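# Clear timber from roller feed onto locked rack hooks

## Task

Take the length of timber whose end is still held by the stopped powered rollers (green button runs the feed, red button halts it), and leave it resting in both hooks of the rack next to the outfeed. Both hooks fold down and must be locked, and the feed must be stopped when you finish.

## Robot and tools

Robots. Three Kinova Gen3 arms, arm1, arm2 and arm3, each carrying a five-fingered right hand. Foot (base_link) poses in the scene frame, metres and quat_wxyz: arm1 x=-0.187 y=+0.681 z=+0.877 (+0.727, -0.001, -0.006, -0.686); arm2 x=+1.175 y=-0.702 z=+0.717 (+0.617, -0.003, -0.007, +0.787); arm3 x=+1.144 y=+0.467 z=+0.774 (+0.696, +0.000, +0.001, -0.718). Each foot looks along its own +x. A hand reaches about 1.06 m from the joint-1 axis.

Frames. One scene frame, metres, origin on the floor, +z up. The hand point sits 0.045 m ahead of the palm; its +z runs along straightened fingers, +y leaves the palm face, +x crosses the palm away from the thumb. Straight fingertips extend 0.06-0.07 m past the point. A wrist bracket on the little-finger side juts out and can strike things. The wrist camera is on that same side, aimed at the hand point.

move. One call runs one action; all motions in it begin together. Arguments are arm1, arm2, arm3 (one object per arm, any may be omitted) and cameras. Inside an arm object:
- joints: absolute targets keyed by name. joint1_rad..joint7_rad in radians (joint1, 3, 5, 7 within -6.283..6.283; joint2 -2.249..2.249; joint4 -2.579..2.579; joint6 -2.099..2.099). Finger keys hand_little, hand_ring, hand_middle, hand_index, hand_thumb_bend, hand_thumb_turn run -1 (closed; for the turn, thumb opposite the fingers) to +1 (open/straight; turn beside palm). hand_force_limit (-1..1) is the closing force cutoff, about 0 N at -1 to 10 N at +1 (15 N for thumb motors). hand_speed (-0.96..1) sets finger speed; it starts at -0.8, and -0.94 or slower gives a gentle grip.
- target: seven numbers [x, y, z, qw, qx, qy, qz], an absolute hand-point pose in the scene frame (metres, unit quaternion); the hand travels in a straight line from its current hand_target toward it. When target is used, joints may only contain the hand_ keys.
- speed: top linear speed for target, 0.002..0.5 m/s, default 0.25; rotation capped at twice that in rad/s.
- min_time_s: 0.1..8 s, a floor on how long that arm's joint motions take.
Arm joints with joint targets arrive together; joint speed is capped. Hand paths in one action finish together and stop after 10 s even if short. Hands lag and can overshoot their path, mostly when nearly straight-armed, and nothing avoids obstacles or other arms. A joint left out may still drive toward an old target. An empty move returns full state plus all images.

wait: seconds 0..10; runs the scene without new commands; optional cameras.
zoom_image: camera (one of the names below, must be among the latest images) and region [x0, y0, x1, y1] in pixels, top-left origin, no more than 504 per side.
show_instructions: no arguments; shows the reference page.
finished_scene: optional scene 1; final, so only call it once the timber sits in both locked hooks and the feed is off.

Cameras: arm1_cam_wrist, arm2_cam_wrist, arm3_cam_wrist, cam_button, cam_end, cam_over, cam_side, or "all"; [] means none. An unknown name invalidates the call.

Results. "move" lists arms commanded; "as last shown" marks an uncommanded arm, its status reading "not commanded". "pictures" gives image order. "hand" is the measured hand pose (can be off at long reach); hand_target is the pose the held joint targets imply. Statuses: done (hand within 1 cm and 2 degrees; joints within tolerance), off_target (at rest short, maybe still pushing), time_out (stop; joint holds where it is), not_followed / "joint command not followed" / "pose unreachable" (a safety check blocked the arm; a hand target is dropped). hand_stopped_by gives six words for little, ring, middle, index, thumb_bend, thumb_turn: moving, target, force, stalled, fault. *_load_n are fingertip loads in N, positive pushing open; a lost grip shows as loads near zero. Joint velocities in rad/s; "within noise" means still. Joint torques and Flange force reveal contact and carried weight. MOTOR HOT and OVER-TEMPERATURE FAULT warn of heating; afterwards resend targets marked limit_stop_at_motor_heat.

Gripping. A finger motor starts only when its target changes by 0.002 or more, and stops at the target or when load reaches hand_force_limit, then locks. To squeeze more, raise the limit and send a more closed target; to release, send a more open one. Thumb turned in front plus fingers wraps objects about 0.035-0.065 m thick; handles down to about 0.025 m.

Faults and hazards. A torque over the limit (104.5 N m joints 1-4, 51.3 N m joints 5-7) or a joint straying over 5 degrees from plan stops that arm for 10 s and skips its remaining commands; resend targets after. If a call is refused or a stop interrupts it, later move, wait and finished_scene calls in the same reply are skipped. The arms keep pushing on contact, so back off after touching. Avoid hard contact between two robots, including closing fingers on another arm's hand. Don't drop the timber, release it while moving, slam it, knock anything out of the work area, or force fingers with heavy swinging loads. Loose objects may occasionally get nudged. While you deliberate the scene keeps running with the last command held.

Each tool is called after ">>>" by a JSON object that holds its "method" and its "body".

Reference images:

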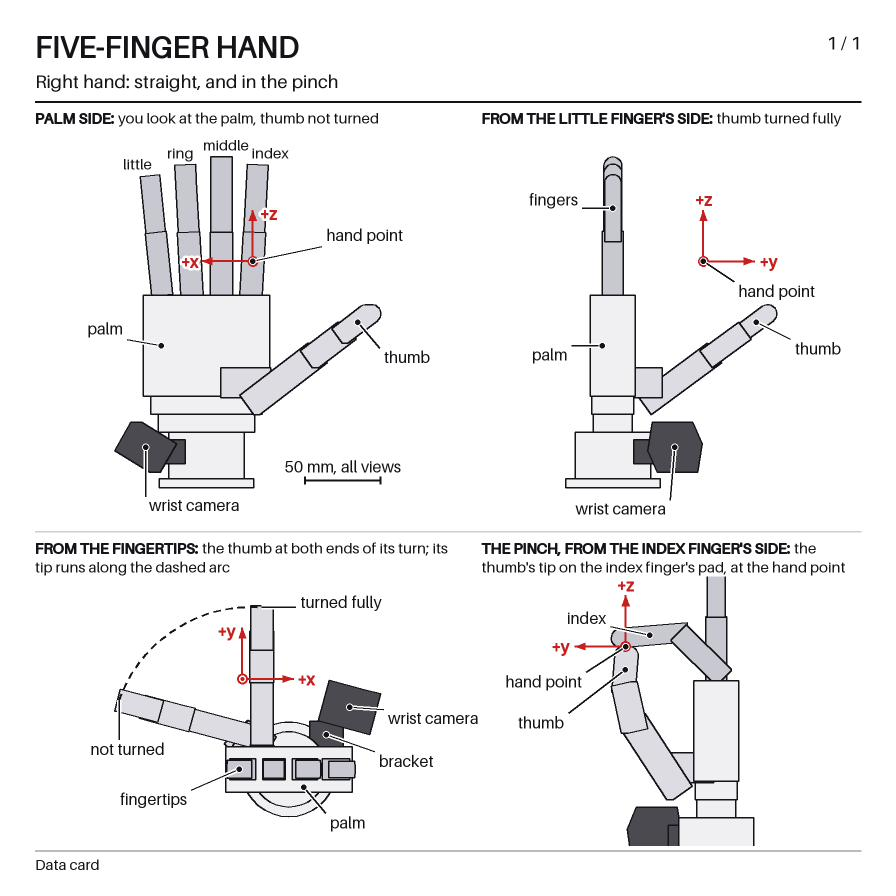

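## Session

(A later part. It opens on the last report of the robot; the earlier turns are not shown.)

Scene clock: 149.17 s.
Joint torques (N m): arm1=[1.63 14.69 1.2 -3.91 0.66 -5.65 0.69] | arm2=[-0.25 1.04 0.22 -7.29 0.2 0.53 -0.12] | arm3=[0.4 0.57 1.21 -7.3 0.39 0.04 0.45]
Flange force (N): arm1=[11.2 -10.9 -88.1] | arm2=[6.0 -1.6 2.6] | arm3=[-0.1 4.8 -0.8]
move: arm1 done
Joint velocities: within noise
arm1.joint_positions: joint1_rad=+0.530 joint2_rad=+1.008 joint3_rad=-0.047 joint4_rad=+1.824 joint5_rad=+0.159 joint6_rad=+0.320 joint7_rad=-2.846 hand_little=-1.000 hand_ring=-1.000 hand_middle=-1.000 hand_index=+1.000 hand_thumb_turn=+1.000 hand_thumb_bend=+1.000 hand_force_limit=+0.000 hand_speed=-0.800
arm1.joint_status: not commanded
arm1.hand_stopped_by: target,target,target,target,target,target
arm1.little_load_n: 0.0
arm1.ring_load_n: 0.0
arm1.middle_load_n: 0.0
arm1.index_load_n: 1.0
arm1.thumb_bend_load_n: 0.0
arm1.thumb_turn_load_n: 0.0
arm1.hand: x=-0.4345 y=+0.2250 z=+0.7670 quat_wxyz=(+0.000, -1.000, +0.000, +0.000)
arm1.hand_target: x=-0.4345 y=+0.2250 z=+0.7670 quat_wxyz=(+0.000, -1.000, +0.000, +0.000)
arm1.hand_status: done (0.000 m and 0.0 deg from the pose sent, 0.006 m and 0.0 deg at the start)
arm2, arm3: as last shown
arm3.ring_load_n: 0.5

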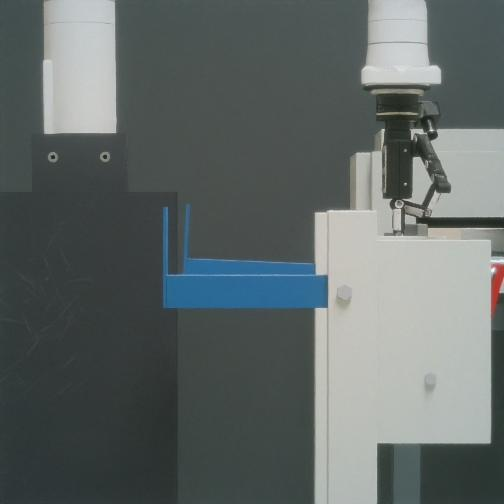

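>>> {"method": "move", "body": {"arm1": {"target": [-0.4345, 0.225, 0.775, 0, 1, 0, 0], "speed": 0.03}, "cameras": ["cam_end"]}}

>>> {"method": "zoom_image", "body": {"camera": "cam_end", "region": [130, 180, 504, 400]}}

Scene clock: 150.77 s.
Joint torques (N m): arm1=[-0.6 -18.38 -0.13 -2.99 0.21 -0.76 0.3] | arm2=[-0.29 1.02 0.18 -7.26 0.19 0.54 -0.11] | arm3=[0.39 0.57 1.25 -7.26 0.39 0.01 0.48]
Flange force (N): arm1=[-0.7 0.6 -1.5] | arm2=[5.9 -1.7 2.5] | arm3=[0.0 5.1 -1.0]
move: arm1 done
Joint velocities: within noise
arm1.joint_positions: joint1_rad=+0.532 joint2_rad=+0.989 joint3_rad=-0.050 joint4_rad=+1.828 joint5_rad=+0.158 joint6_rad=+0.335 joint7_rad=-2.845 hand_little=-1.000 hand_ring=-1.000 hand_middle=-1.000 hand_index=+1.000 hand_thumb_turn=+1.000 hand_thumb_bend=+1.000 hand_force_limit=+0.000 hand_speed=-0.800
arm1.joint_status: not commanded
arm1.hand_stopped_by: target,target,target,target,target,target
arm1.little_load_n: 0.0
arm1.ring_load_n: 0.0
arm1.middle_load_n: 0.0
arm1.index_load_n: 0.0
arm1.thumb_bend_load_n: 0.0
arm1.thumb_turn_load_n: 0.0
arm1.hand: x=-0.4345 y=+0.2250 z=+0.7750 quat_wxyz=(+0.000, -1.000, +0.000, +0.000)
arm1.hand_target: x=-0.4345 y=+0.2250 z=+0.7750 quat_wxyz=(+0.000, -1.000, +0.000, +0.000)
arm1.hand_status: done (0.000 m and 0.0 deg from the pose sent, 0.008 m and 0.0 deg at the start)
arm2, arm3: as last shown
arm3.ring_load_n: 0.0

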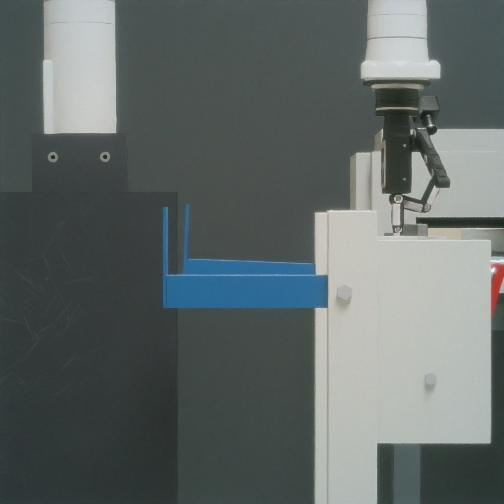

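Scaled by 1.348 from the camera's image (finer frame: 720x720).

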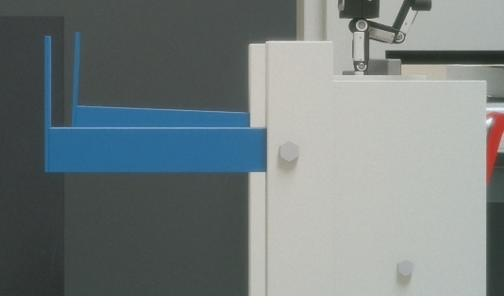

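>>> {"method": "move", "body": {"arm1": {"target": [-0.4345, 0.225, 0.88, 0, 1, 0, 0], "speed": 0.1}}}

>>> {"method": "move", "body": {"arm1": {"target": [-0.33, 0.22, 0.95, 0, 1, 0, 0], "speed": 0.2, "joints": {"hand_little": 1, "hand_ring": 1, "hand_middle": 1}}, "cameras": ["arm1_cam_wrist", "cam_end"]}}

>>> {"method": "zoom_image", "body": {"camera": "arm1_cam_wrist", "region": [40, 100, 240, 300]}}

>>> {"method": "zoom_image", "body": {"camera": "arm1_cam_wrist", "region": [0, 370, 180, 504]}}

Scene clock: 153.73 s.
Joint torques (N m): arm1=[-0.45 -17.05 -0.19 -4.27 0.23 -0.6 0.33] | arm2=[-0.23 1.04 0.19 -7.3 0.23 0.55 -0.1] | arm3=[0.37 0.6 1.24 -7.32 0.38 0.01 0.44]
Flange force (N): arm1=[-0.5 1.0 -1.6] | arm2=[6.0 -1.5 2.7] | arm3=[0.0 4.9 -0.8]
move: arm1 done
Joint velocities: within noise
arm1.joint_positions: joint1_rad=+0.555 joint2_rad=+0.756 joint3_rad=-0.087 joint4_rad=+1.837 joint5_rad=+0.132 joint6_rad=+0.561 joint7_rad=-2.821 hand_little=-1.000 hand_ring=-1.000 hand_middle=-1.000 hand_index=+1.000 hand_thumb_turn=+1.000 hand_thumb_bend=+1.000 hand_force_limit=+0.000 hand_speed=-0.800
arm1.joint_status: not commanded
arm1.hand_stopped_by: target,target,target,target,target,target
arm1.little_load_n: 0.0
arm1.ring_load_n: 0.0
arm1.middle_load_n: 0.0
arm1.index_load_n: 0.0
arm1.thumb_bend_load_n: 0.0
arm1.thumb_turn_load_n: 0.0
arm1.hand: x=-0.4345 y=+0.2250 z=+0.8800 quat_wxyz=(+0.000, -1.000, +0.000, +0.000)
arm1.hand_target: x=-0.4345 y=+0.2250 z=+0.8800 quat_wxyz=(+0.000, -1.000, +0.000, +0.000)
arm1.hand_status: done (0.000 m and 0.0 deg from the pose sent, 0.105 m and 0.0 deg at the start)
arm2, arm3: as last shown
pictures: none

Scene clock: 157.83 s.
Joint torques (N m): arm1=[-0.39 -14.81 -0.1 -5.05 0.28 -0.61 0.34] | arm2=[-0.28 1.05 0.18 -7.32 0.21 0.51 -0.11] | arm3=[0.39 0.52 1.23 -7.28 0.42 0.07 0.47]
Flange force (N): arm1=[0.0 0.6 -2.1] | arm2=[6.1 -1.6 2.6] | arm3=[-0.2 5.1 -0.8]
move: arm1 done
Joint velocities: within noise
arm1.joint_positions: joint1_rad=+0.331 joint2_rad=+0.566 joint3_rad=-0.098 joint4_rad=+1.913 joint5_rad=+0.097 joint6_rad=+0.675 joint7_rad=-3.027 hand_little=+1.000 hand_ring=+1.000 hand_middle=+1.000 hand_index=+1.000 hand_thumb_turn=+1.000 hand_thumb_bend=+1.000 hand_force_limit=+0.000 hand_speed=-0.800
arm1.joint_status: all done
arm1.hand_stopped_by: target,target,target,target,target,target
arm1.little_load_n: 0.0
arm1.ring_load_n: 0.0
arm1.middle_load_n: -0.5
arm1.index_load_n: 0.0
arm1.thumb_bend_load_n: 0.0
arm1.thumb_turn_load_n: 0.0
arm1.hand: x=-0.3300 y=+0.2200 z=+0.9500 quat_wxyz=(+0.000, -1.000, +0.000, +0.000)
arm1.hand_target: x=-0.3300 y=+0.2200 z=+0.9500 quat_wxyz=(+0.000, -1.000, +0.000, +0.000)
arm1.hand_status: done (0.000 m and 0.0 deg from the pose sent, 0.126 m and 0.0 deg at the start)
arm2.joint_positions: joint1_rad=+0.708 joint2_rad=-0.282 joint3_rad=-0.151 joint4_rad=+1.554 joint5_rad=+0.035 joint6_rad=+1.956 joint7_rad=-1.768 hand_little=+1.000 hand_ring=+1.000 hand_middle=+1.000 hand_index=+1.000 hand_thumb_turn=+1.000 hand_thumb_bend=+1.000 hand_force_limit=+0.000 hand_speed=-0.800
arm2.joint_status: not commanded
arm2.hand_stopped_by: target,target,target,target,target,target
arm2.little_load_n: 0.0
arm2.ring_load_n: 0.0
arm2.middle_load_n: 0.0
arm2.index_load_n: 0.0
arm2.thumb_bend_load_n: 0.0
arm2.thumb_turn_load_n: 0.0
arm2.hand: x=+1.2083 y=-0.5110 z=+1.1721 quat_wxyz=(+0.001, +0.495, -0.867, +0.057)
arm2.hand_target: x=+1.2083 y=-0.5110 z=+1.1721 quat_wxyz=(+0.001, +0.495, -0.867, +0.057)
arm2.hand_status: not commanded
arm3.joint_positions: joint1_rad=+0.362 joint2_rad=-0.482 joint3_rad=-0.168 joint4_rad=+1.635 joint5_rad=-0.061 joint6_rad=+1.896 joint7_rad=-2.109 hand_little=+1.000 hand_ring=+1.000 hand_middle=+1.000 hand_index=+1.000 hand_thumb_turn=+1.000 hand_thumb_bend=+1.000 hand_force_limit=+0.000 hand_speed=-0.800
arm3.joint_status: not commanded
arm3.hand_stopped_by: target,target,target,target,target,target
arm3.little_load_n: 0.0
arm3.ring_load_n: 0.0
arm3.middle_load_n: 0.0
arm3.index_load_n: 0.0
arm3.thumb_bend_load_n: 0.0
arm3.thumb_turn_load_n: 0.5
arm3.hand: x=+1.1452 y=+0.2838 z=+1.2405 quat_wxyz=(-0.027, -0.917, -0.396, +0.034)
arm3.hand_target: x=+1.1452 y=+0.2838 z=+1.2405 quat_wxyz=(-0.027, -0.917, -0.396, +0.034)
arm3.hand_status: not commanded

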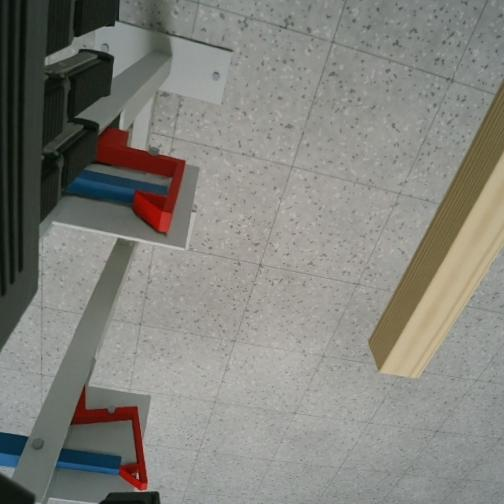

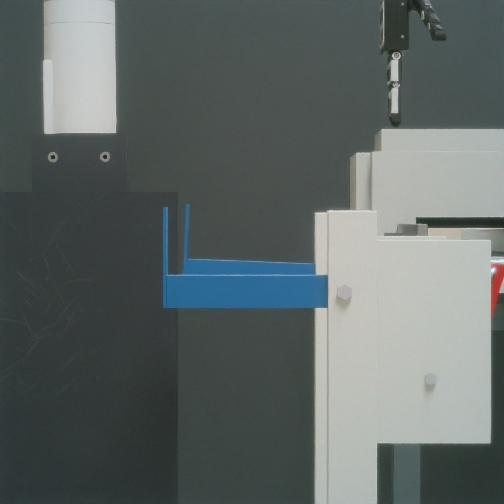

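Scaled by 2.520 from the camera's image (finer frame: 720x720).

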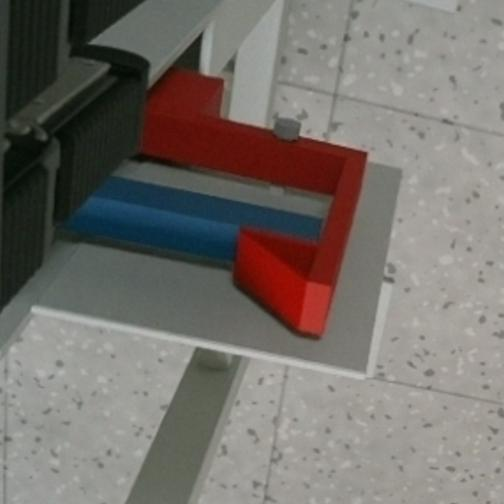

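Scaled by 2.800 from the camera's image (finer frame: 720x720).

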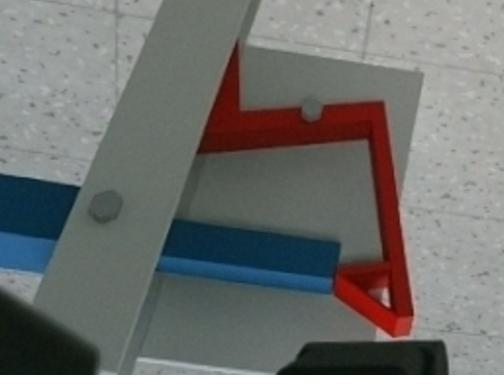

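>>> {"method": "move", "body": {"arm1": {"target": [-0.735, 0.22, 0.95, 0, 1, 0, 0], "speed": 0.25}, "cameras": ["arm1_cam_wrist", "cam_end"]}}

>>> {"method": "zoom_image", "body": {"camera": "arm1_cam_wrist", "region": [40, 100, 240, 300]}}

>>> {"method": "move", "body": {"arm1": {"target": [-0.795, 0.22, 0.95, 0, 1, 0, 0], "speed": 0.25}, "cameras": ["arm1_cam_wrist"]}}

>>> {"method": "zoom_image", "body": {"camera": "arm1_cam_wrist", "region": [60, 20, 260, 220]}}

Scene clock: 161.53 s.
Joint torques (N m): arm1=[-0.53 -23.67 -0.09 -7.48 0.19 -0.57 0.32] | arm2=[-0.24 1.01 0.22 -7.33 0.22 0.54 -0.1] | arm3=[0.38 0.56 1.23 -7.26 0.37 0.02 0.47]
Flange force (N): arm1=[-1.6 1.4 -1.2] | arm2=[6.0 -1.4 2.7] | arm3=[-0.1 5.0 -1.0]
move: arm1 done
Joint velocities: within noise
arm1.joint_positions: joint1_rad=+0.953 joint2_rad=+1.023 joint3_rad=-0.076 joint4_rad=+0.902 joint5_rad=+0.081 joint6_rad=+1.221 joint7_rad=-2.314 hand_little=+1.000 hand_ring=+1.000 hand_middle=+1.000 hand_index=+1.000 hand_thumb_turn=+1.000 hand_thumb_bend=+1.000 hand_force_limit=+0.000 hand_speed=-0.800
arm1.joint_status: not commanded
arm1.hand_stopped_by: target,target,target,target,target,target
arm1.little_load_n: -0.5
arm1.ring_load_n: 0.0
arm1.middle_load_n: 0.0
arm1.index_load_n: 0.0
arm1.thumb_bend_load_n: 0.0
arm1.thumb_turn_load_n: 0.0
arm1.hand: x=-0.7350 y=+0.2200 z=+0.9500 quat_wxyz=(+0.000, -1.000, +0.000, +0.000)
arm1.hand_target: x=-0.7350 y=+0.2200 z=+0.9500 quat_wxyz=(+0.000, -1.000, +0.000, +0.000)
arm1.hand_status: done (0.000 m and 0.0 deg from the pose sent, 0.405 m and 0.0 deg at the start)
arm2, arm3: as last shown
arm3.thumb_turn_load_n: 0.0

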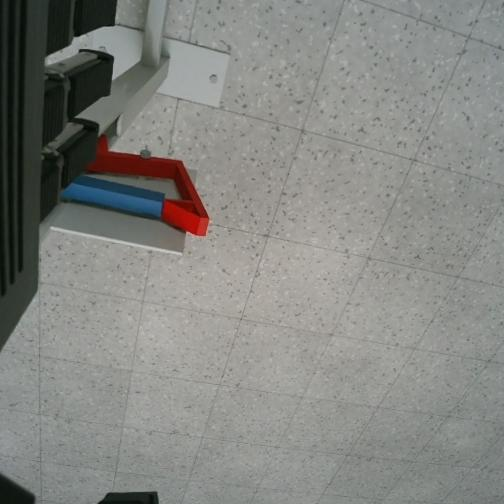

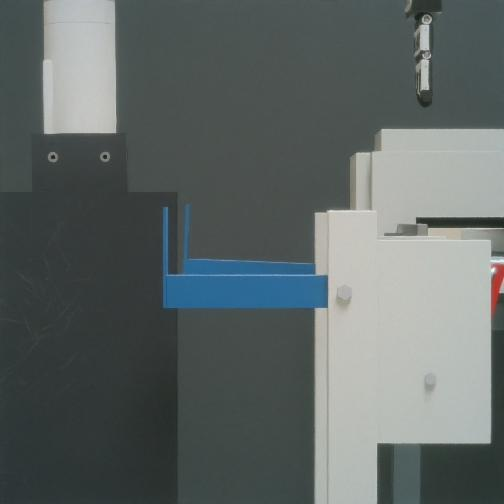

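Scaled by 2.520 from the camera's image (finer frame: 720x720).

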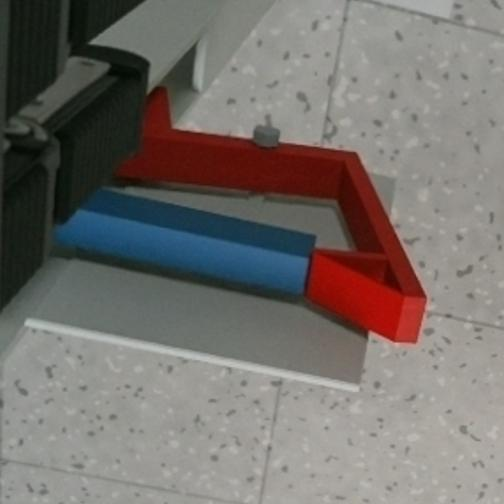

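Scene clock: 162.60 s.
Joint torques (N m): arm1=[-0.64 -25.56 0.19 -7.98 0.2 -0.61 0.28] | arm2=[-0.25 1.06 0.23 -7.3 0.19 0.53 -0.1] | arm3=[0.37 0.62 1.19 -7.3 0.39 0.03 0.44]
Flange force (N): arm1=no reading | arm2=[6.1 -1.5 2.6] | arm3=[0.0 4.7 -0.8]
move: arm1 done
Joint velocities: within noise
arm1.joint_positions: joint1_rad=+0.995 joint2_rad=+1.192 joint3_rad=-0.068 joint4_rad=+0.523 joint5_rad=+0.075 joint6_rad=+1.429 joint7_rad=-2.240 hand_little=+1.000 hand_ring=+1.000 hand_middle=+1.000 hand_index=+1.000 hand_thumb_turn=+1.000 hand_thumb_bend=+1.000 hand_force_limit=+0.000 hand_speed=-0.800
arm1.joint_status: not commanded
arm1.hand_stopped_by: target,target,target,target,target,target
arm1.little_load_n: 0.0
arm1.ring_load_n: 0.0
arm1.middle_load_n: 0.0
arm1.index_load_n: 0.0
arm1.thumb_bend_load_n: 0.0
arm1.thumb_turn_load_n: 0.0
arm1.hand: x=-0.7950 y=+0.2200 z=+0.9500 quat_wxyz=(+0.000, -1.000, +0.000, +0.000)
arm1.hand_target: x=-0.7950 y=+0.2200 z=+0.9500 quat_wxyz=(+0.000, -1.000, +0.000, +0.000)
arm1.hand_status: done (0.000 m and 0.0 deg from the pose sent, 0.060 m and 0.0 deg at the start)
arm2, arm3: as last shown

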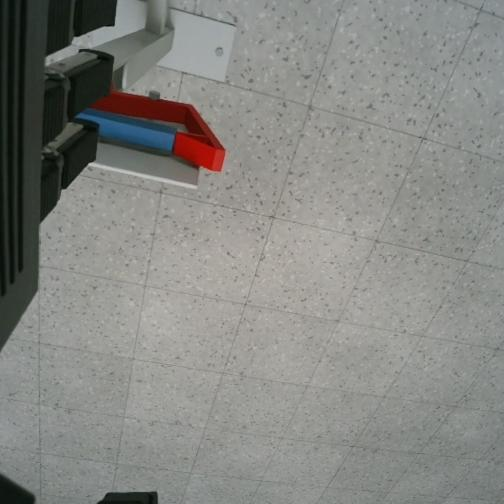

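Scaled by 2.520 from the camera's image (finer frame: 720x720).

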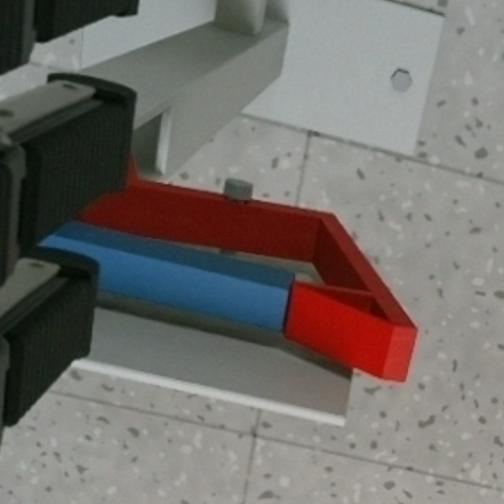

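>>> {"method": "move", "body": {"arm1": {"target": [-0.836, 0.225, 0.88, 0, 0.9962, 0, -0.0872], "speed": 0.2, "joints": {"hand_little": -1, "hand_ring": -1, "hand_middle": -1}}, "cameras": ["cam_end", "cam_over", "cam_side"]}}

>>> {"method": "move", "body": {"arm1": {"target": [-0.836, 0.225, 0.79, 0, 0.9962, 0, -0.0872], "speed": 0.06}, "cameras": ["cam_end", "cam_over", "arm1_cam_wrist"]}}

>>> {"method": "zoom_image", "body": {"camera": "cam_over", "region": [30, 200, 150, 320]}}

>>> {"method": "zoom_image", "body": {"camera": "cam_end", "region": [300, 150, 504, 350]}}

Scene clock: 175.27 s.
Joint torques (N m): arm1=[-0.64 -25.62 0.49 -7.79 0.41 -0.91 0.31] | arm2=[-0.27 1.03 0.2 -7.3 0.21 0.54 -0.12] | arm3=[0.41 0.63 1.27 -7.27 0.39 0.06 0.47]
Flange force (N): arm1=[-2.4 1.7 -0.3] | arm2=[6.0 -1.6 2.6] | arm3=[0.1 5.1 -0.8]
move: arm1 done
Joint velocities: within noise
arm1.joint_positions: joint1_rad=+0.979 joint2_rad=+1.218 joint3_rad=-0.015 joint4_rad=+0.730 joint5_rad=+0.151 joint6_rad=+1.061 joint7_rad=-2.289 hand_little=-1.000 hand_ring=-1.000 hand_middle=-1.000 hand_index=+1.000 hand_thumb_turn=+1.000 hand_thumb_bend=+1.000 hand_force_limit=+0.000 hand_speed=-0.800
arm1.joint_status: all done
arm1.hand_stopped_by: target,target,target,target,target,target
arm1.little_load_n: 0.0
arm1.ring_load_n: 0.0
arm1.middle_load_n: 0.0
arm1.index_load_n: 0.0
arm1.thumb_bend_load_n: 0.0
arm1.thumb_turn_load_n: 0.0
arm1.hand: x=-0.8360 y=+0.2250 z=+0.8800 quat_wxyz=(+0.000, -0.996, +0.000, +0.087)
arm1.hand_target: x=-0.8360 y=+0.2250 z=+0.8800 quat_wxyz=(+0.000, -0.996, +0.000, +0.087)
arm1.hand_status: done (0.000 m and 0.0 deg from the pose sent, 0.081 m and 10.0 deg at the start)
arm2, arm3: as last shown
arm2.thumb_bend_load_n: -0.5

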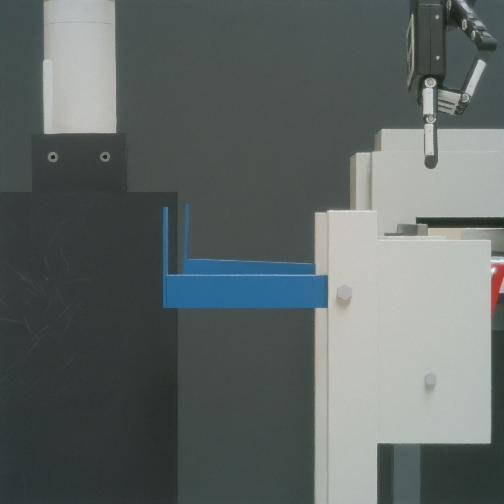

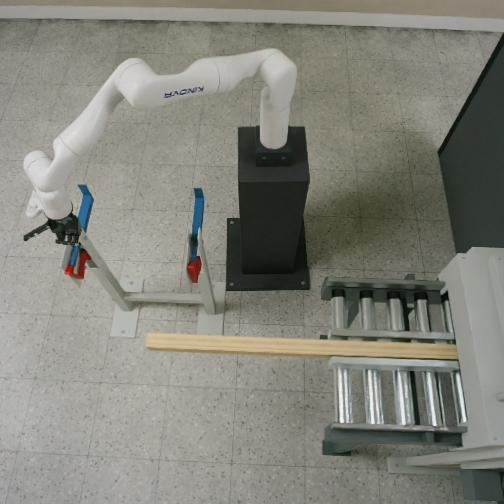

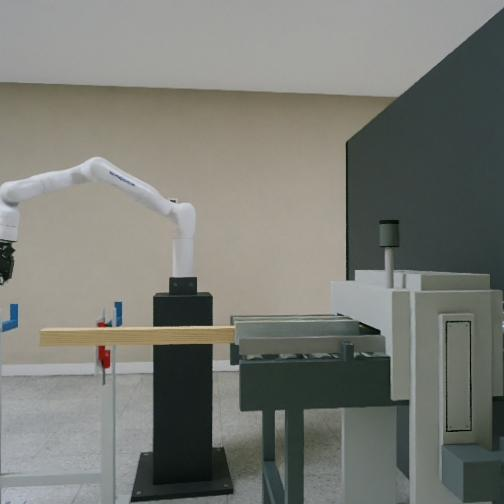

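Scene clock: 177.27 s.
Joint torques (N m): arm1=[-0.6 -25.96 0.58 -7.42 0.43 -0.93 0.32] | arm2=[-0.26 1.04 0.2 -7.3 0.2 0.54 -0.13] | arm3=[0.41 0.63 1.26 -7.27 0.36 0.06 0.44]
Flange force (N): arm1=[-2.3 1.8 0.0] | arm2=[6.0 -1.6 2.6] | arm3=[0.0 4.9 -0.8]
move: arm1 done
Joint velocities: within noise
arm1.joint_positions: joint1_rad=+0.979 joint2_rad=+1.355 joint3_rad=-0.011 joint4_rad=+0.715 joint5_rad=+0.158 joint6_rad=+0.940 joint7_rad=-2.306 hand_little=-1.000 hand_ring=-1.000 hand_middle=-1.000 hand_index=+1.000 hand_thumb_turn=+1.000 hand_thumb_bend=+1.000 hand_force_limit=+0.000 hand_speed=-0.800
arm1.joint_status: not commanded
arm1.hand_stopped_by: target,target,target,target,target,target
arm1.little_load_n: 0.0
arm1.ring_load_n: 0.0
arm1.middle_load_n: 0.0
arm1.index_load_n: 0.0
arm1.thumb_bend_load_n: 0.0
arm1.thumb_turn_load_n: 0.0
arm1.hand: x=-0.8360 y=+0.2250 z=+0.7900 quat_wxyz=(+0.000, -0.996, +0.000, +0.087)
arm1.hand_target: x=-0.8360 y=+0.2250 z=+0.7900 quat_wxyz=(+0.000, -0.996, +0.000, +0.087)
arm1.hand_status: done (0.000 m and 0.0 deg from the pose sent, 0.090 m and 0.0 deg at the start)
arm2, arm3: as last shown
arm2.thumb_bend_load_n: 0.0
arm2.thumb_turn_load_n: 0.5
pictures: arm1_cam_wrist, cam_end, cam_over

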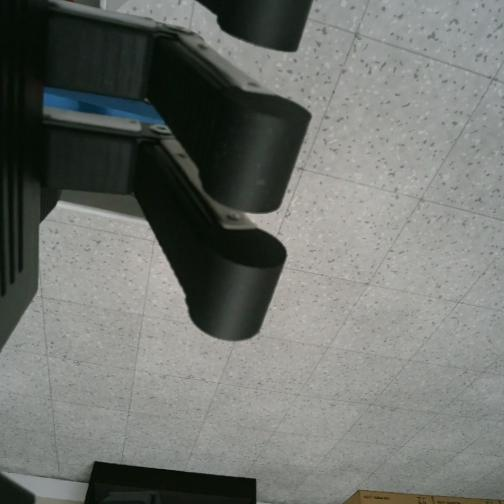

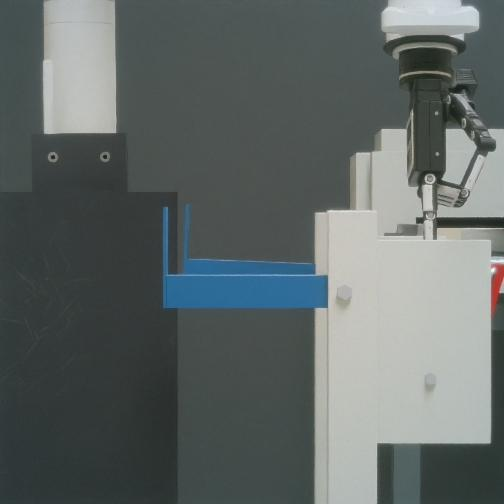

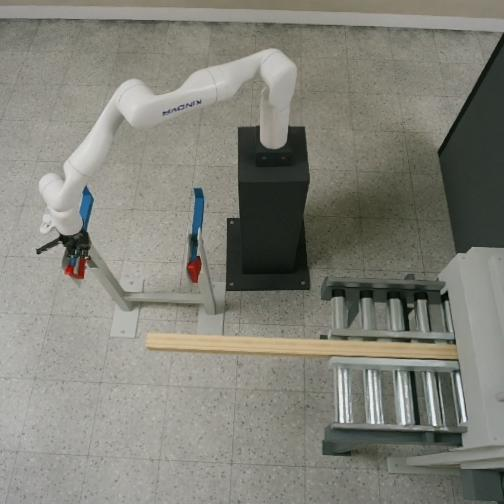

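Scaled by 4.200 from the camera's image (finer frame: 720x720).

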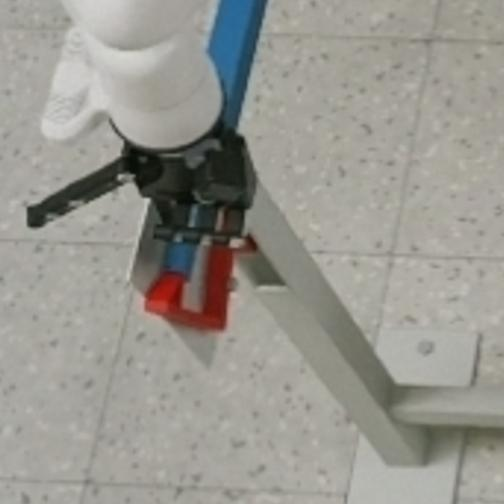

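Scaled by 2.471 from the camera's image (finer frame: 720x720).

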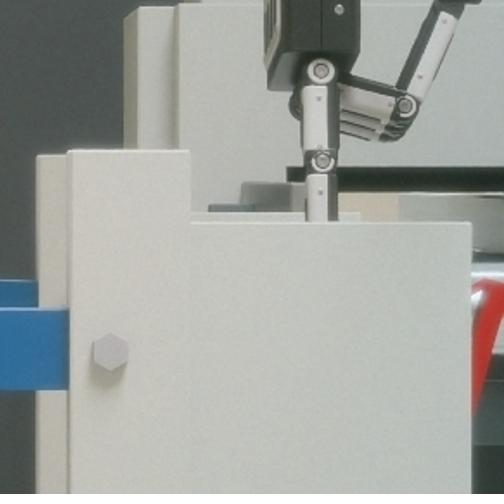

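>>> {"method": "move", "body": {"arm1": {"target": [-0.836, 0.225, 0.776, 0, 0.9962, 0, -0.0872], "speed": 0.03}, "cameras": []}}

>>> {"method": "move", "body": {"arm1": {"target": [-0.836, 0.225, 0.772, 0, 0.9962, 0, -0.0872], "speed": 0.02}, "cameras": ["cam_end", "cam_over"]}}

Scene clock: 179.00 s.
Joint torques (N m): arm1=[-0.6 -25.88 0.6 -7.39 0.4 -0.92 0.31] | arm2=[-0.24 1.01 0.17 -7.3 0.22 0.54 -0.14] | arm3=[0.39 0.62 1.23 -7.3 0.38 0.05 0.48]
Flange force (N): arm1=[-1.9 1.4 -0.2] | arm2=[5.9 -1.7 2.7] | arm3=[0.0 4.9 -0.7]
move: arm1 done
Joint velocities: within noise
arm1.joint_positions: joint1_rad=+0.979 joint2_rad=+1.379 joint3_rad=-0.010 joint4_rad=+0.704 joint5_rad=+0.159 joint6_rad=+0.926 joint7_rad=-2.308 hand_little=-1.000 hand_ring=-1.000 hand_middle=-1.000 hand_index=+1.000 hand_thumb_turn=+1.000 hand_thumb_bend=+1.000 hand_force_limit=+0.000 hand_speed=-0.800
arm1.joint_status: not commanded
arm1.hand_stopped_by: target,target,target,target,target,target
arm1.little_load_n: 0.0
arm1.ring_load_n: 0.0
arm1.middle_load_n: 0.0
arm1.index_load_n: 0.0
arm1.thumb_bend_load_n: 0.0
arm1.thumb_turn_load_n: 0.0
arm1.hand: x=-0.8360 y=+0.2250 z=+0.7760 quat_wxyz=(+0.000, -0.996, +0.000, +0.087)
arm1.hand_target: x=-0.8360 y=+0.2250 z=+0.7760 quat_wxyz=(+0.000, -0.996, +0.000, +0.087)
arm1.hand_status: done (0.000 m and 0.0 deg from the pose sent, 0.014 m and 0.0 deg at the start)
arm2, arm3: as last shown
arm2.index_load_n: 0.5
arm2.thumb_bend_load_n: -0.5
arm2.thumb_turn_load_n: 0.0

Scene clock: 179.97 s.
Joint torques (N m): arm1=[0.06 -21.99 0.88 -6.03 0.5 -0.99 0.24] | arm2=[-0.24 1.04 0.19 -7.3 0.22 0.55 -0.1] | arm3=[0.4 0.62 1.28 -7.24 0.39 0.02 0.46]
Flange force (N): arm1=[-1.5 1.4 -6.3] | arm2=[6.0 -1.6 2.7] | arm3=[0.1 5.1 -1.0]
move: arm1 done
Joint velocities: within noise
arm1.joint_positions: joint1_rad=+0.979 joint2_rad=+1.386 joint3_rad=-0.010 joint4_rad=+0.700 joint5_rad=+0.159 joint6_rad=+0.922 joint7_rad=-2.309 hand_little=-1.000 hand_ring=-1.000 hand_middle=-1.000 hand_index=+1.000 hand_thumb_turn=+1.000 hand_thumb_bend=+1.000 hand_force_limit=+0.000 hand_speed=-0.800
arm1.joint_status: not commanded
arm1.hand_stopped_by: target,target,target,target,target,target
arm1.little_load_n: 0.0
arm1.ring_load_n: 0.0
arm1.middle_load_n: 0.0
arm1.index_load_n: 0.0
arm1.thumb_bend_load_n: 0.0
arm1.thumb_turn_load_n: 0.0
arm1.hand: x=-0.8360 y=+0.2250 z=+0.7720 quat_wxyz=(+0.000, -0.996, +0.000, +0.087)
arm1.hand_target: x=-0.8360 y=+0.2250 z=+0.7720 quat_wxyz=(+0.000, -0.996, +0.000, +0.087)
arm1.hand_status: done (0.000 m and 0.0 deg from the pose sent, 0.004 m and 0.0 deg at the start)
arm2, arm3: as last shown
arm2.index_load_n: 0.0
arm2.thumb_bend_load_n: 0.0

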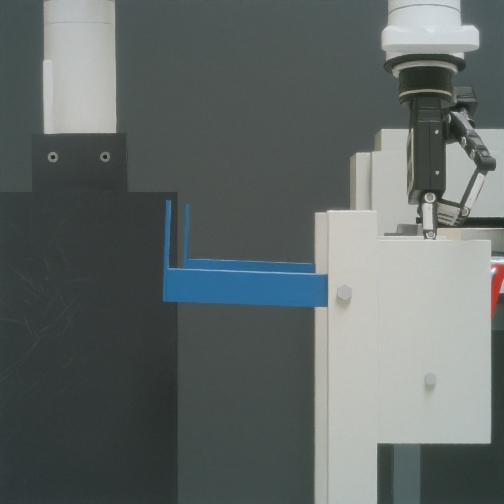

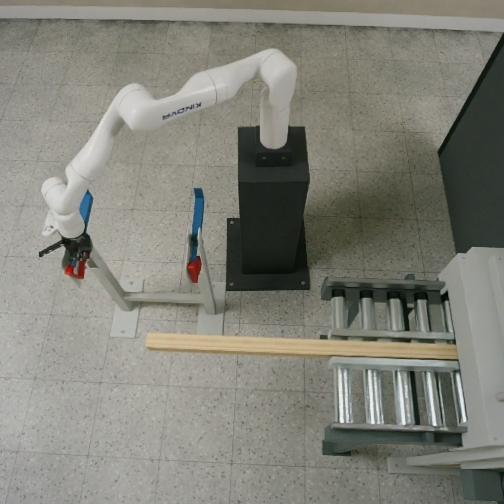

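>>> {"method": "zoom_image", "body": {"camera": "cam_over", "region": [30, 200, 150, 320]}}

>>> {"method": "zoom_image", "body": {"camera": "cam_over", "region": [150, 170, 270, 290]}}

>>> {"method": "zoom_image", "body": {"camera": "cam_end", "region": [130, 180, 504, 400]}}

Scaled by 4.200 from the camera's image (finer frame: 720x720).

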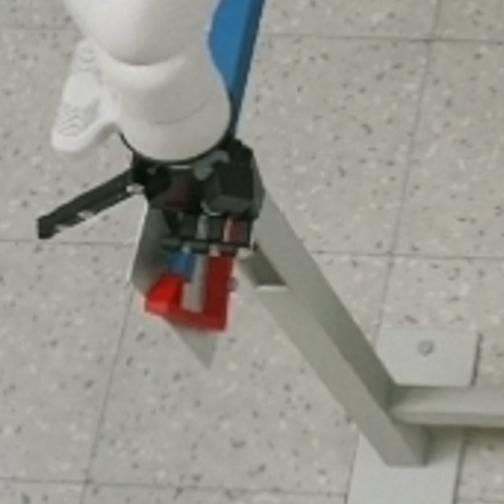

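Scaled by 4.200 from the camera's image (finer frame: 720x720).

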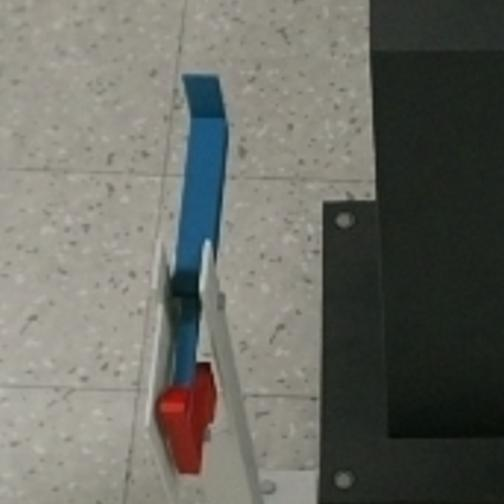

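Scaled by 1.348 from the camera's image (finer frame: 720x720).

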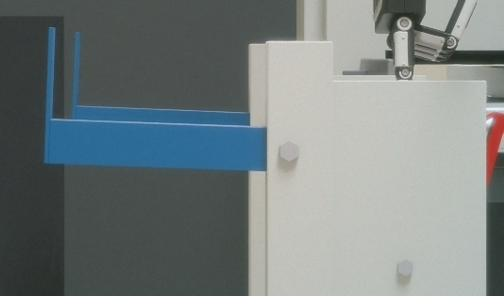

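>>> {"method": "move", "body": {"arm1": {"target": [-0.836, 0.225, 0.771, 0, 0.9962, 0, -0.0872], "speed": 0.02}, "cameras": ["cam_over"]}}

>>> {"method": "zoom_image", "body": {"camera": "cam_over", "region": [50, 240, 100, 290]}}

>>> {"method": "move", "body": {"arm1": {"target": [-0.836, 0.225, 0.770, 0, 0.9962, 0, -0.0872], "speed": 0.02}, "cameras": ["cam_over"]}}

>>> {"method": "zoom_image", "body": {"camera": "cam_over", "region": [50, 240, 100, 290]}}

Scene clock: 182.80 s.
Joint torques (N m): arm1=[-0.23 -22.33 0.58 -6.18 0.34 -1.01 0.3] | arm2=[-0.21 1.01 0.16 -7.29 0.23 0.54 -0.11] | arm3=[0.4 0.58 1.24 -7.24 0.39 0.04 0.44]
Flange force (N): arm1=[-1.4 1.1 -5.8] | arm2=[5.9 -1.6 2.6] | arm3=[-0.1 5.0 -1.0]
move: arm1 done
Joint velocities: within noise
arm1.joint_positions: joint1_rad=+0.979 joint2_rad=+1.388 joint3_rad=-0.010 joint4_rad=+0.699 joint5_rad=+0.160 joint6_rad=+0.921 joint7_rad=-2.309 hand_little=-1.000 hand_ring=-1.000 hand_middle=-1.000 hand_index=+1.000 hand_thumb_turn=+1.000 hand_thumb_bend=+1.000 hand_force_limit=+0.000 hand_speed=-0.800
arm1.joint_status: not commanded
arm1.hand_stopped_by: target,target,target,target,target,target
arm1.little_load_n: 0.0
arm1.ring_load_n: 0.0
arm1.middle_load_n: 0.5
arm1.index_load_n: 0.5
arm1.thumb_bend_load_n: 0.0
arm1.thumb_turn_load_n: 0.0
arm1.hand: x=-0.8360 y=+0.2250 z=+0.7710 quat_wxyz=(+0.000, -0.996, +0.000, +0.087)
arm1.hand_target: x=-0.8360 y=+0.2250 z=+0.7710 quat_wxyz=(+0.000, -0.996, +0.000, +0.087)
arm1.hand_status: done (0.000 m and 0.0 deg from the pose sent, 0.001 m and 0.0 deg at the start)
arm2, arm3: as last shown
arm3.thumb_bend_load_n: -0.5

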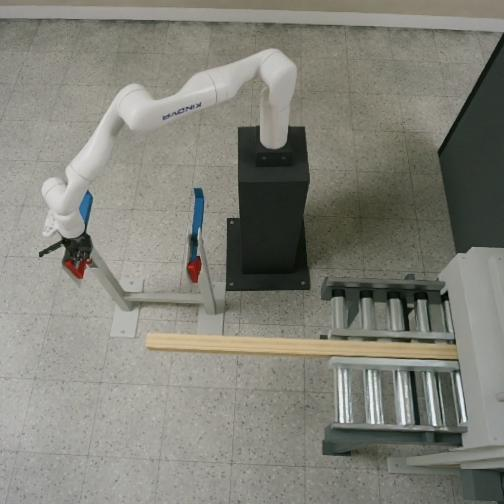

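Scaled by 10.080 from the camera's image (finer frame: 720x720).

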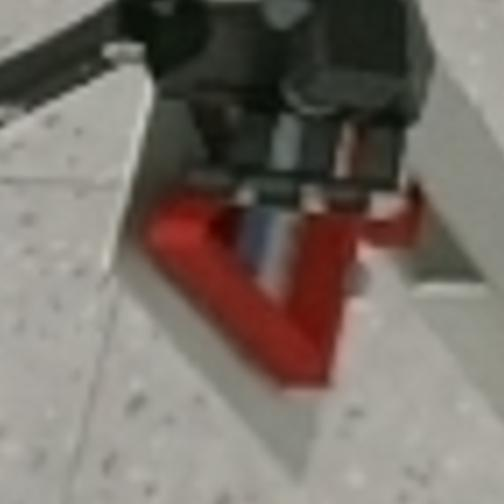

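Scene clock: 183.77 s.
Joint torques (N m): arm1=[-0.22 -19.81 0.4 -5.59 0.21 -1.39 0.32] | arm2=[-0.24 1.04 0.19 -7.29 0.2 0.55 -0.14] | arm3=[0.34 0.59 1.28 -7.29 0.4 0.02 0.47]
Flange force (N): arm1=[-0.9 0.2 -10.4] | arm2=[6.0 -1.7 2.7] | arm3=[0.1 5.2 -0.9]
move: arm1 done
Joint velocities: within noise
arm1.joint_positions: joint1_rad=+0.979 joint2_rad=+1.390 joint3_rad=-0.010 joint4_rad=+0.699 joint5_rad=+0.159 joint6_rad=+0.921 joint7_rad=-2.309 hand_little=-1.000 hand_ring=-1.000 hand_middle=-1.000 hand_index=+1.000 hand_thumb_turn=+1.000 hand_thumb_bend=+1.000 hand_force_limit=+0.000 hand_speed=-0.800
arm1.joint_status: not commanded
arm1.hand_stopped_by: target,target,target,target,target,target
arm1.little_load_n: 0.5
arm1.ring_load_n: 0.0
arm1.middle_load_n: 0.5
arm1.index_load_n: 0.0
arm1.thumb_bend_load_n: 0.0
arm1.thumb_turn_load_n: 0.0
arm1.hand: x=-0.8360 y=+0.2250 z=+0.7700 quat_wxyz=(+0.000, -0.996, +0.000, +0.087)
arm1.hand_target: x=-0.8360 y=+0.2250 z=+0.7700 quat_wxyz=(+0.000, -0.996, +0.000, +0.087)
arm1.hand_status: done (0.000 m and 0.0 deg from the pose sent, 0.001 m and 0.0 deg at the start)
arm2.joint_positions: joint1_rad=+0.708 joint2_rad=-0.282 joint3_rad=-0.151 joint4_rad=+1.554 joint5_rad=+0.035 joint6_rad=+1.956 joint7_rad=-1.768 hand_little=+1.000 hand_ring=+1.000 hand_middle=+1.000 hand_index=+1.000 hand_thumb_turn=+1.000 hand_thumb_bend=+1.000 hand_force_limit=+0.000 hand_speed=-0.800
arm2.joint_status: not commanded
arm2.hand_stopped_by: target,target,target,target,target,target
arm2.little_load_n: 0.0
arm2.ring_load_n: 0.0
arm2.middle_load_n: 0.0
arm2.index_load_n: 0.0
arm2.thumb_bend_load_n: 0.0
arm2.thumb_turn_load_n: 0.0
arm2.hand: x=+1.2083 y=-0.5110 z=+1.1721 quat_wxyz=(+0.001, +0.495, -0.867, +0.057)
arm2.hand_target: x=+1.2083 y=-0.5110 z=+1.1721 quat_wxyz=(+0.001, +0.495, -0.867, +0.057)
arm2.hand_status: not commanded
arm3.joint_positions: joint1_rad=+0.362 joint2_rad=-0.482 joint3_rad=-0.168 joint4_rad=+1.635 joint5_rad=-0.061 joint6_rad=+1.896 joint7_rad=-2.109 hand_little=+1.000 hand_ring=+1.000 hand_middle=+1.000 hand_index=+1.000 hand_thumb_turn=+1.000 hand_thumb_bend=+1.000 hand_force_limit=+0.000 hand_speed=-0.800
arm3.joint_status: not commanded
arm3.hand_stopped_by: target,target,target,target,target,target
arm3.little_load_n: 0.0
arm3.ring_load_n: 0.0
arm3.middle_load_n: 0.0
arm3.index_load_n: 0.0
arm3.thumb_bend_load_n: 0.0
arm3.thumb_turn_load_n: 0.0
arm3.hand: x=+1.1452 y=+0.2838 z=+1.2405 quat_wxyz=(-0.027, -0.917, -0.396, +0.034)
arm3.hand_target: x=+1.1452 y=+0.2838 z=+1.2405 quat_wxyz=(-0.027, -0.917, -0.396, +0.034)
arm3.hand_status: not commanded

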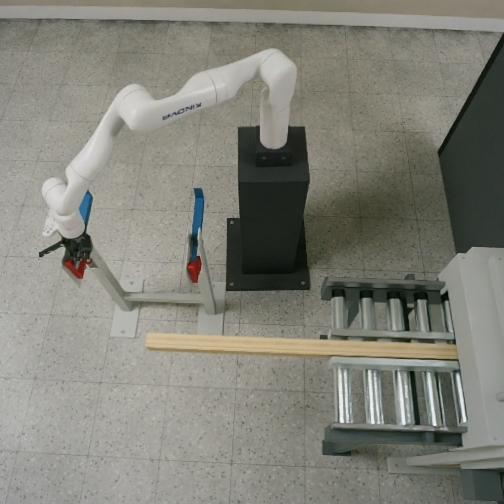

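Scaled by 10.080 from the camera's image (finer frame: 720x720).

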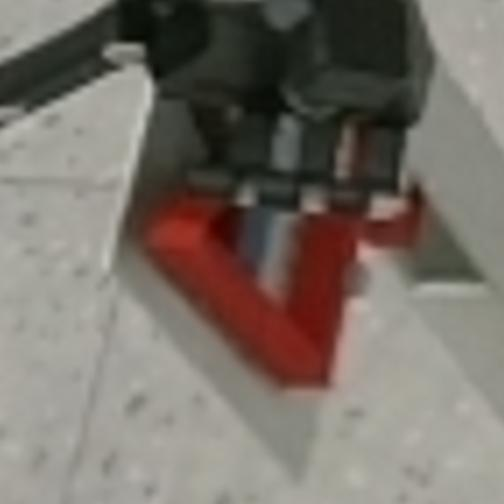

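>>> {"method": "move", "body": {"arm1": {"target": [-0.836, 0.225, 0.88, 0, 0.9962, 0, -0.0872], "speed": 0.1}}}

>>> {"method": "move", "body": {"arm1": {"target": [-0.735, 0.22, 0.95, 0, 1, 0, 0], "speed": 0.2, "joints": {"hand_little": 1, "hand_ring": 1, "hand_middle": 1}}, "cameras": ["arm1_cam_wrist", "cam_end", "cam_over"]}}

>>> {"method": "zoom_image", "body": {"camera": "arm1_cam_wrist", "region": [40, 100, 240, 300]}}

>>> {"method": "zoom_image", "body": {"camera": "cam_over", "region": [280, 240, 504, 464]}}

Scene clock: 186.50 s.
Joint torques (N m): arm1=[-0.59 -25.6 0.6 -7.82 0.43 -0.91 0.31] | arm2=[-0.28 1.01 0.19 -7.29 0.21 0.54 -0.13] | arm3=[0.4 0.59 1.23 -7.25 0.4 0.03 0.48]
Flange force (N): arm1=[-2.2 1.6 -0.4] | arm2=[5.9 -1.7 2.6] | arm3=[0.0 5.0 -1.0]
move: arm1 done
Joint velocities: within noise
arm1.joint_positions: joint1_rad=+0.979 joint2_rad=+1.218 joint3_rad=-0.015 joint4_rad=+0.730 joint5_rad=+0.151 joint6_rad=+1.061 joint7_rad=-2.289 hand_little=-1.000 hand_ring=-1.000 hand_middle=-1.000 hand_index=+1.000 hand_thumb_turn=+1.000 hand_thumb_bend=+1.000 hand_force_limit=+0.000 hand_speed=-0.800
arm1.joint_status: not commanded
arm1.hand_stopped_by: target,target,target,target,target,target
arm1.little_load_n: 0.0
arm1.ring_load_n: 0.0
arm1.middle_load_n: 0.0
arm1.index_load_n: 0.0
arm1.thumb_bend_load_n: 0.0
arm1.thumb_turn_load_n: 0.0
arm1.hand: x=-0.8360 y=+0.2250 z=+0.8800 quat_wxyz=(+0.000, -0.996, +0.000, +0.087)
arm1.hand_target: x=-0.8360 y=+0.2250 z=+0.8800 quat_wxyz=(+0.000, -0.996, +0.000, +0.087)
arm1.hand_status: done (0.000 m and 0.0 deg from the pose sent, 0.110 m and 0.0 deg at the start)
arm2, arm3: as last shown
pictures: none

Scene clock: 190.60 s.
Joint torques (N m): arm1=[-0.56 -23.65 -0.04 -7.53 0.18 -0.57 0.29] | arm2=[-0.25 1.03 0.21 -7.3 0.2 0.57 -0.15] | arm3=[0.39 0.59 1.24 -7.24 0.42 0.05 0.45]
Flange force (N): arm1=[-1.4 1.1 -1.1] | arm2=[5.9 -1.7 2.7] | arm3=[-0.1 5.0 -1.0]
move: arm1 done
Joint velocities: within noise
arm1.joint_positions: joint1_rad=+0.953 joint2_rad=+1.023 joint3_rad=-0.075 joint4_rad=+0.902 joint5_rad=+0.080 joint6_rad=+1.221 joint7_rad=-2.314 hand_little=+1.000 hand_ring=+1.000 hand_middle=+1.000 hand_index=+1.000 hand_thumb_turn=+1.000 hand_thumb_bend=+1.000 hand_force_limit=+0.000 hand_speed=-0.800
arm1.joint_status: all done
arm1.hand_stopped_by: target,target,target,target,target,target
arm1.little_load_n: 0.0
arm1.ring_load_n: 0.0
arm1.middle_load_n: 0.0
arm1.index_load_n: 0.0
arm1.thumb_bend_load_n: 0.0
arm1.thumb_turn_load_n: 0.0
arm1.hand: x=-0.7350 y=+0.2200 z=+0.9500 quat_wxyz=(+0.000, -1.000, +0.000, +0.000)
arm1.hand_target: x=-0.7350 y=+0.2200 z=+0.9500 quat_wxyz=(+0.000, -1.000, +0.000, +0.000)
arm1.hand_status: done (0.000 m and 0.0 deg from the pose sent, 0.123 m and 10.0 deg at the start)
arm2, arm3: as last shown
arm2.index_load_n: -0.5

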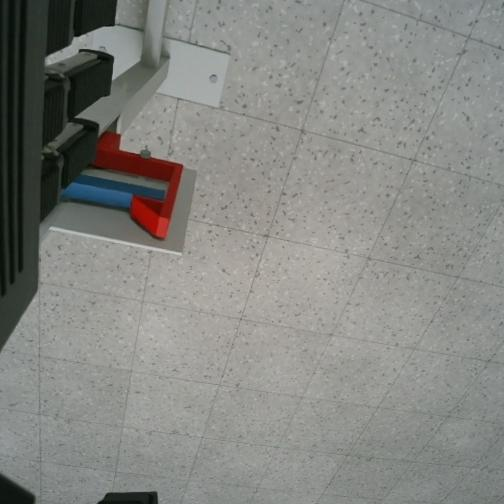

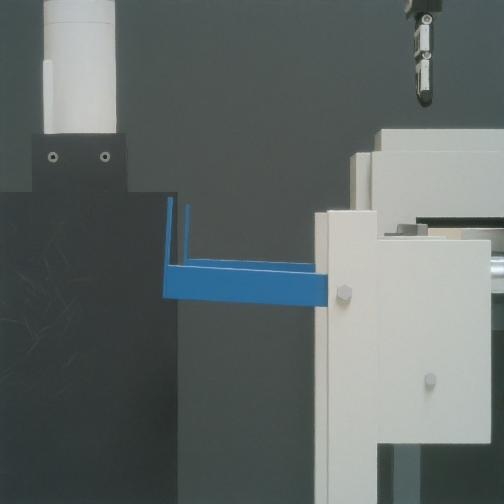

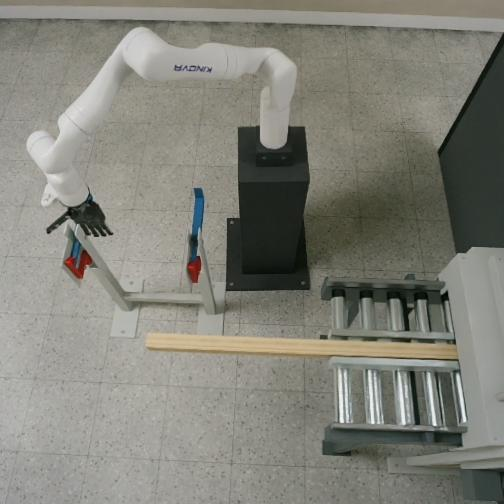

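Scaled by 2.520 from the camera's image (finer frame: 720x720).

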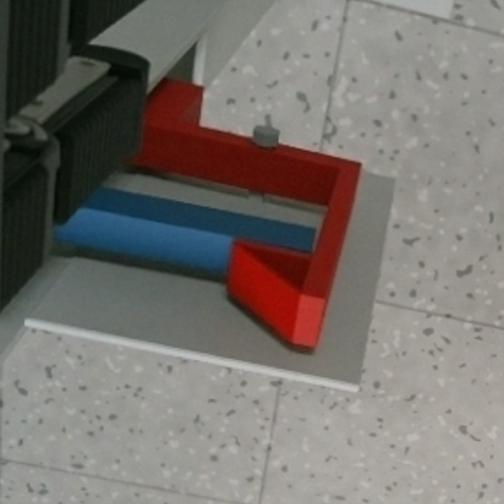

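Scaled by 2.250 from the camera's image (finer frame: 720x720).

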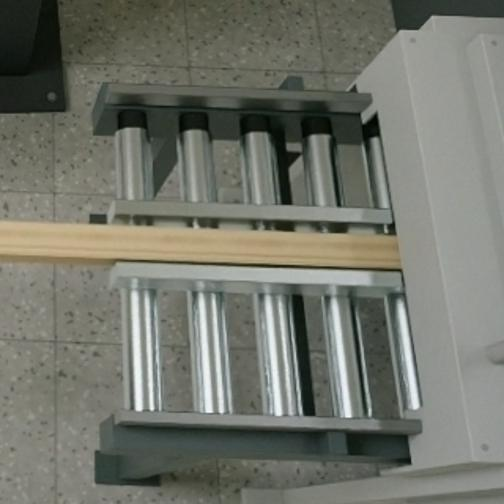

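>>> {"method": "move", "body": {"arm1": {"joints": {"joint1_rad": 0.3, "joint2_rad": -0.317, "joint3_rad": -0.116, "joint4_rad": 1.544, "joint5_rad": -0.012, "joint6_rad": 1.932, "joint7_rad": 0.13}, "min_time_s": 4}}}

>>> {"method": "move", "body": {"arm1": {"target": [0.0, 0.15, 1.12, 0, 0, 1, 0], "speed": 0.25}, "cameras": ["arm1_cam_wrist", "cam_over"]}}

Scene clock: 203.73 s.
Joint torques (N m): arm1=[-0.31 -0.84 0.21 -7.49 0.2 -0.48 0.28] | arm2=[-0.24 1.03 0.21 -7.32 0.22 0.54 -0.1] | arm3=[0.38 0.66 1.28 -7.26 0.4 0.06 0.48]
Flange force (N): arm1=[-1.8 1.5 -1.1] | arm2=[6.0 -1.5 2.7] | arm3=[0.2 5.1 -0.8]
move: arm1 done
Joint velocities: within noise
arm1.joint_positions: joint1_rad=+0.300 joint2_rad=-0.317 joint3_rad=-0.116 joint4_rad=+1.544 joint5_rad=-0.012 joint6_rad=+1.932 joint7_rad=+0.130 hand_little=+1.000 hand_ring=+1.000 hand_middle=+1.000 hand_index=+1.000 hand_thumb_turn=+1.000 hand_thumb_bend=+1.000 hand_force_limit=+0.000 hand_speed=-0.800
arm1.joint_status: all done
arm1.hand_stopped_by: target,target,target,target,target,target
arm1.little_load_n: 0.0
arm1.ring_load_n: 0.0
arm1.middle_load_n: 0.0
arm1.index_load_n: 0.0
arm1.thumb_bend_load_n: 0.0
arm1.thumb_turn_load_n: 0.0
arm1.hand: x=-0.1949 y=+0.5906 z=+1.3467 quat_wxyz=(+0.008, +0.001, -1.000, -0.006)
arm1.hand_target: x=-0.1949 y=+0.5906 z=+1.3467 quat_wxyz=(+0.008, +0.001, -1.000, -0.006)
arm1.hand_status: not commanded
arm2, arm3: as last shown
arm2.index_load_n: 0.0
pictures: none

Scene clock: 206.50 s.
Joint torques (N m): arm1=[-0.32 -21.47 -1.13 -7.8 0.07 -0.58 0.33] | arm2=[-0.28 1.04 0.23 -7.31 0.21 0.55 -0.1] | arm3=[0.43 0.57 1.18 -7.24 0.4 0.04 0.49]
Flange force (N): arm1=[-0.3 -0.7 -1.4] | arm2=[6.0 -1.5 2.7] | arm3=[-0.1 4.9 -1.0]
move: arm1 done
Joint velocities: within noise
arm1.joint_positions: joint1_rad=-0.115 joint2_rad=+0.821 joint3_rad=-0.353 joint4_rad=+0.814 joint5_rad=+0.257 joint6_rad=+1.551 joint7_rad=-0.428 hand_little=+1.000 hand_ring=+1.000 hand_middle=+1.000 hand_index=+1.000 hand_thumb_turn=+1.000 hand_thumb_bend=+1.000 hand_force_limit=+0.000 hand_speed=-0.800
arm1.joint_status: not commanded
arm1.hand_stopped_by: target,target,target,target,target,target
arm1.little_load_n: 0.0
arm1.ring_load_n: 0.0
arm1.middle_load_n: 0.0
arm1.index_load_n: 0.0
arm1.thumb_bend_load_n: 0.0
arm1.thumb_turn_load_n: 0.0
arm1.hand: x=+0.0000 y=+0.1500 z=+1.1200 quat_wxyz=(+0.000, +0.000, -1.000, +0.000)
arm1.hand_target: x=+0.0000 y=+0.1500 z=+1.1200 quat_wxyz=(+0.000, +0.000, -1.000, +0.000)
arm1.hand_status: done (0.000 m and 0.0 deg from the pose sent, 0.532 m and 1.2 deg at the start)
arm2, arm3: as last shown
arm2.middle_load_n: -0.5

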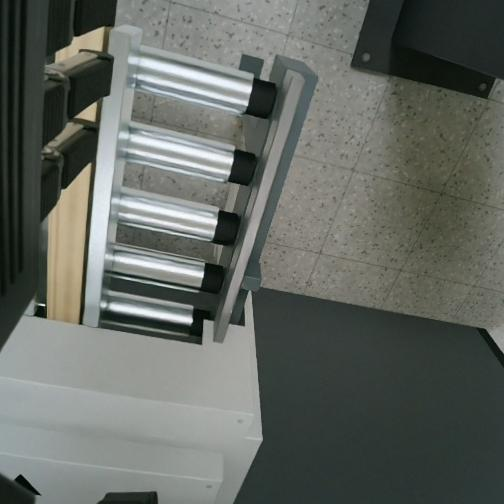

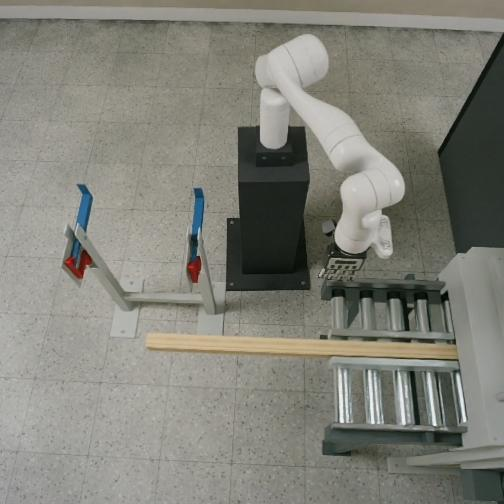

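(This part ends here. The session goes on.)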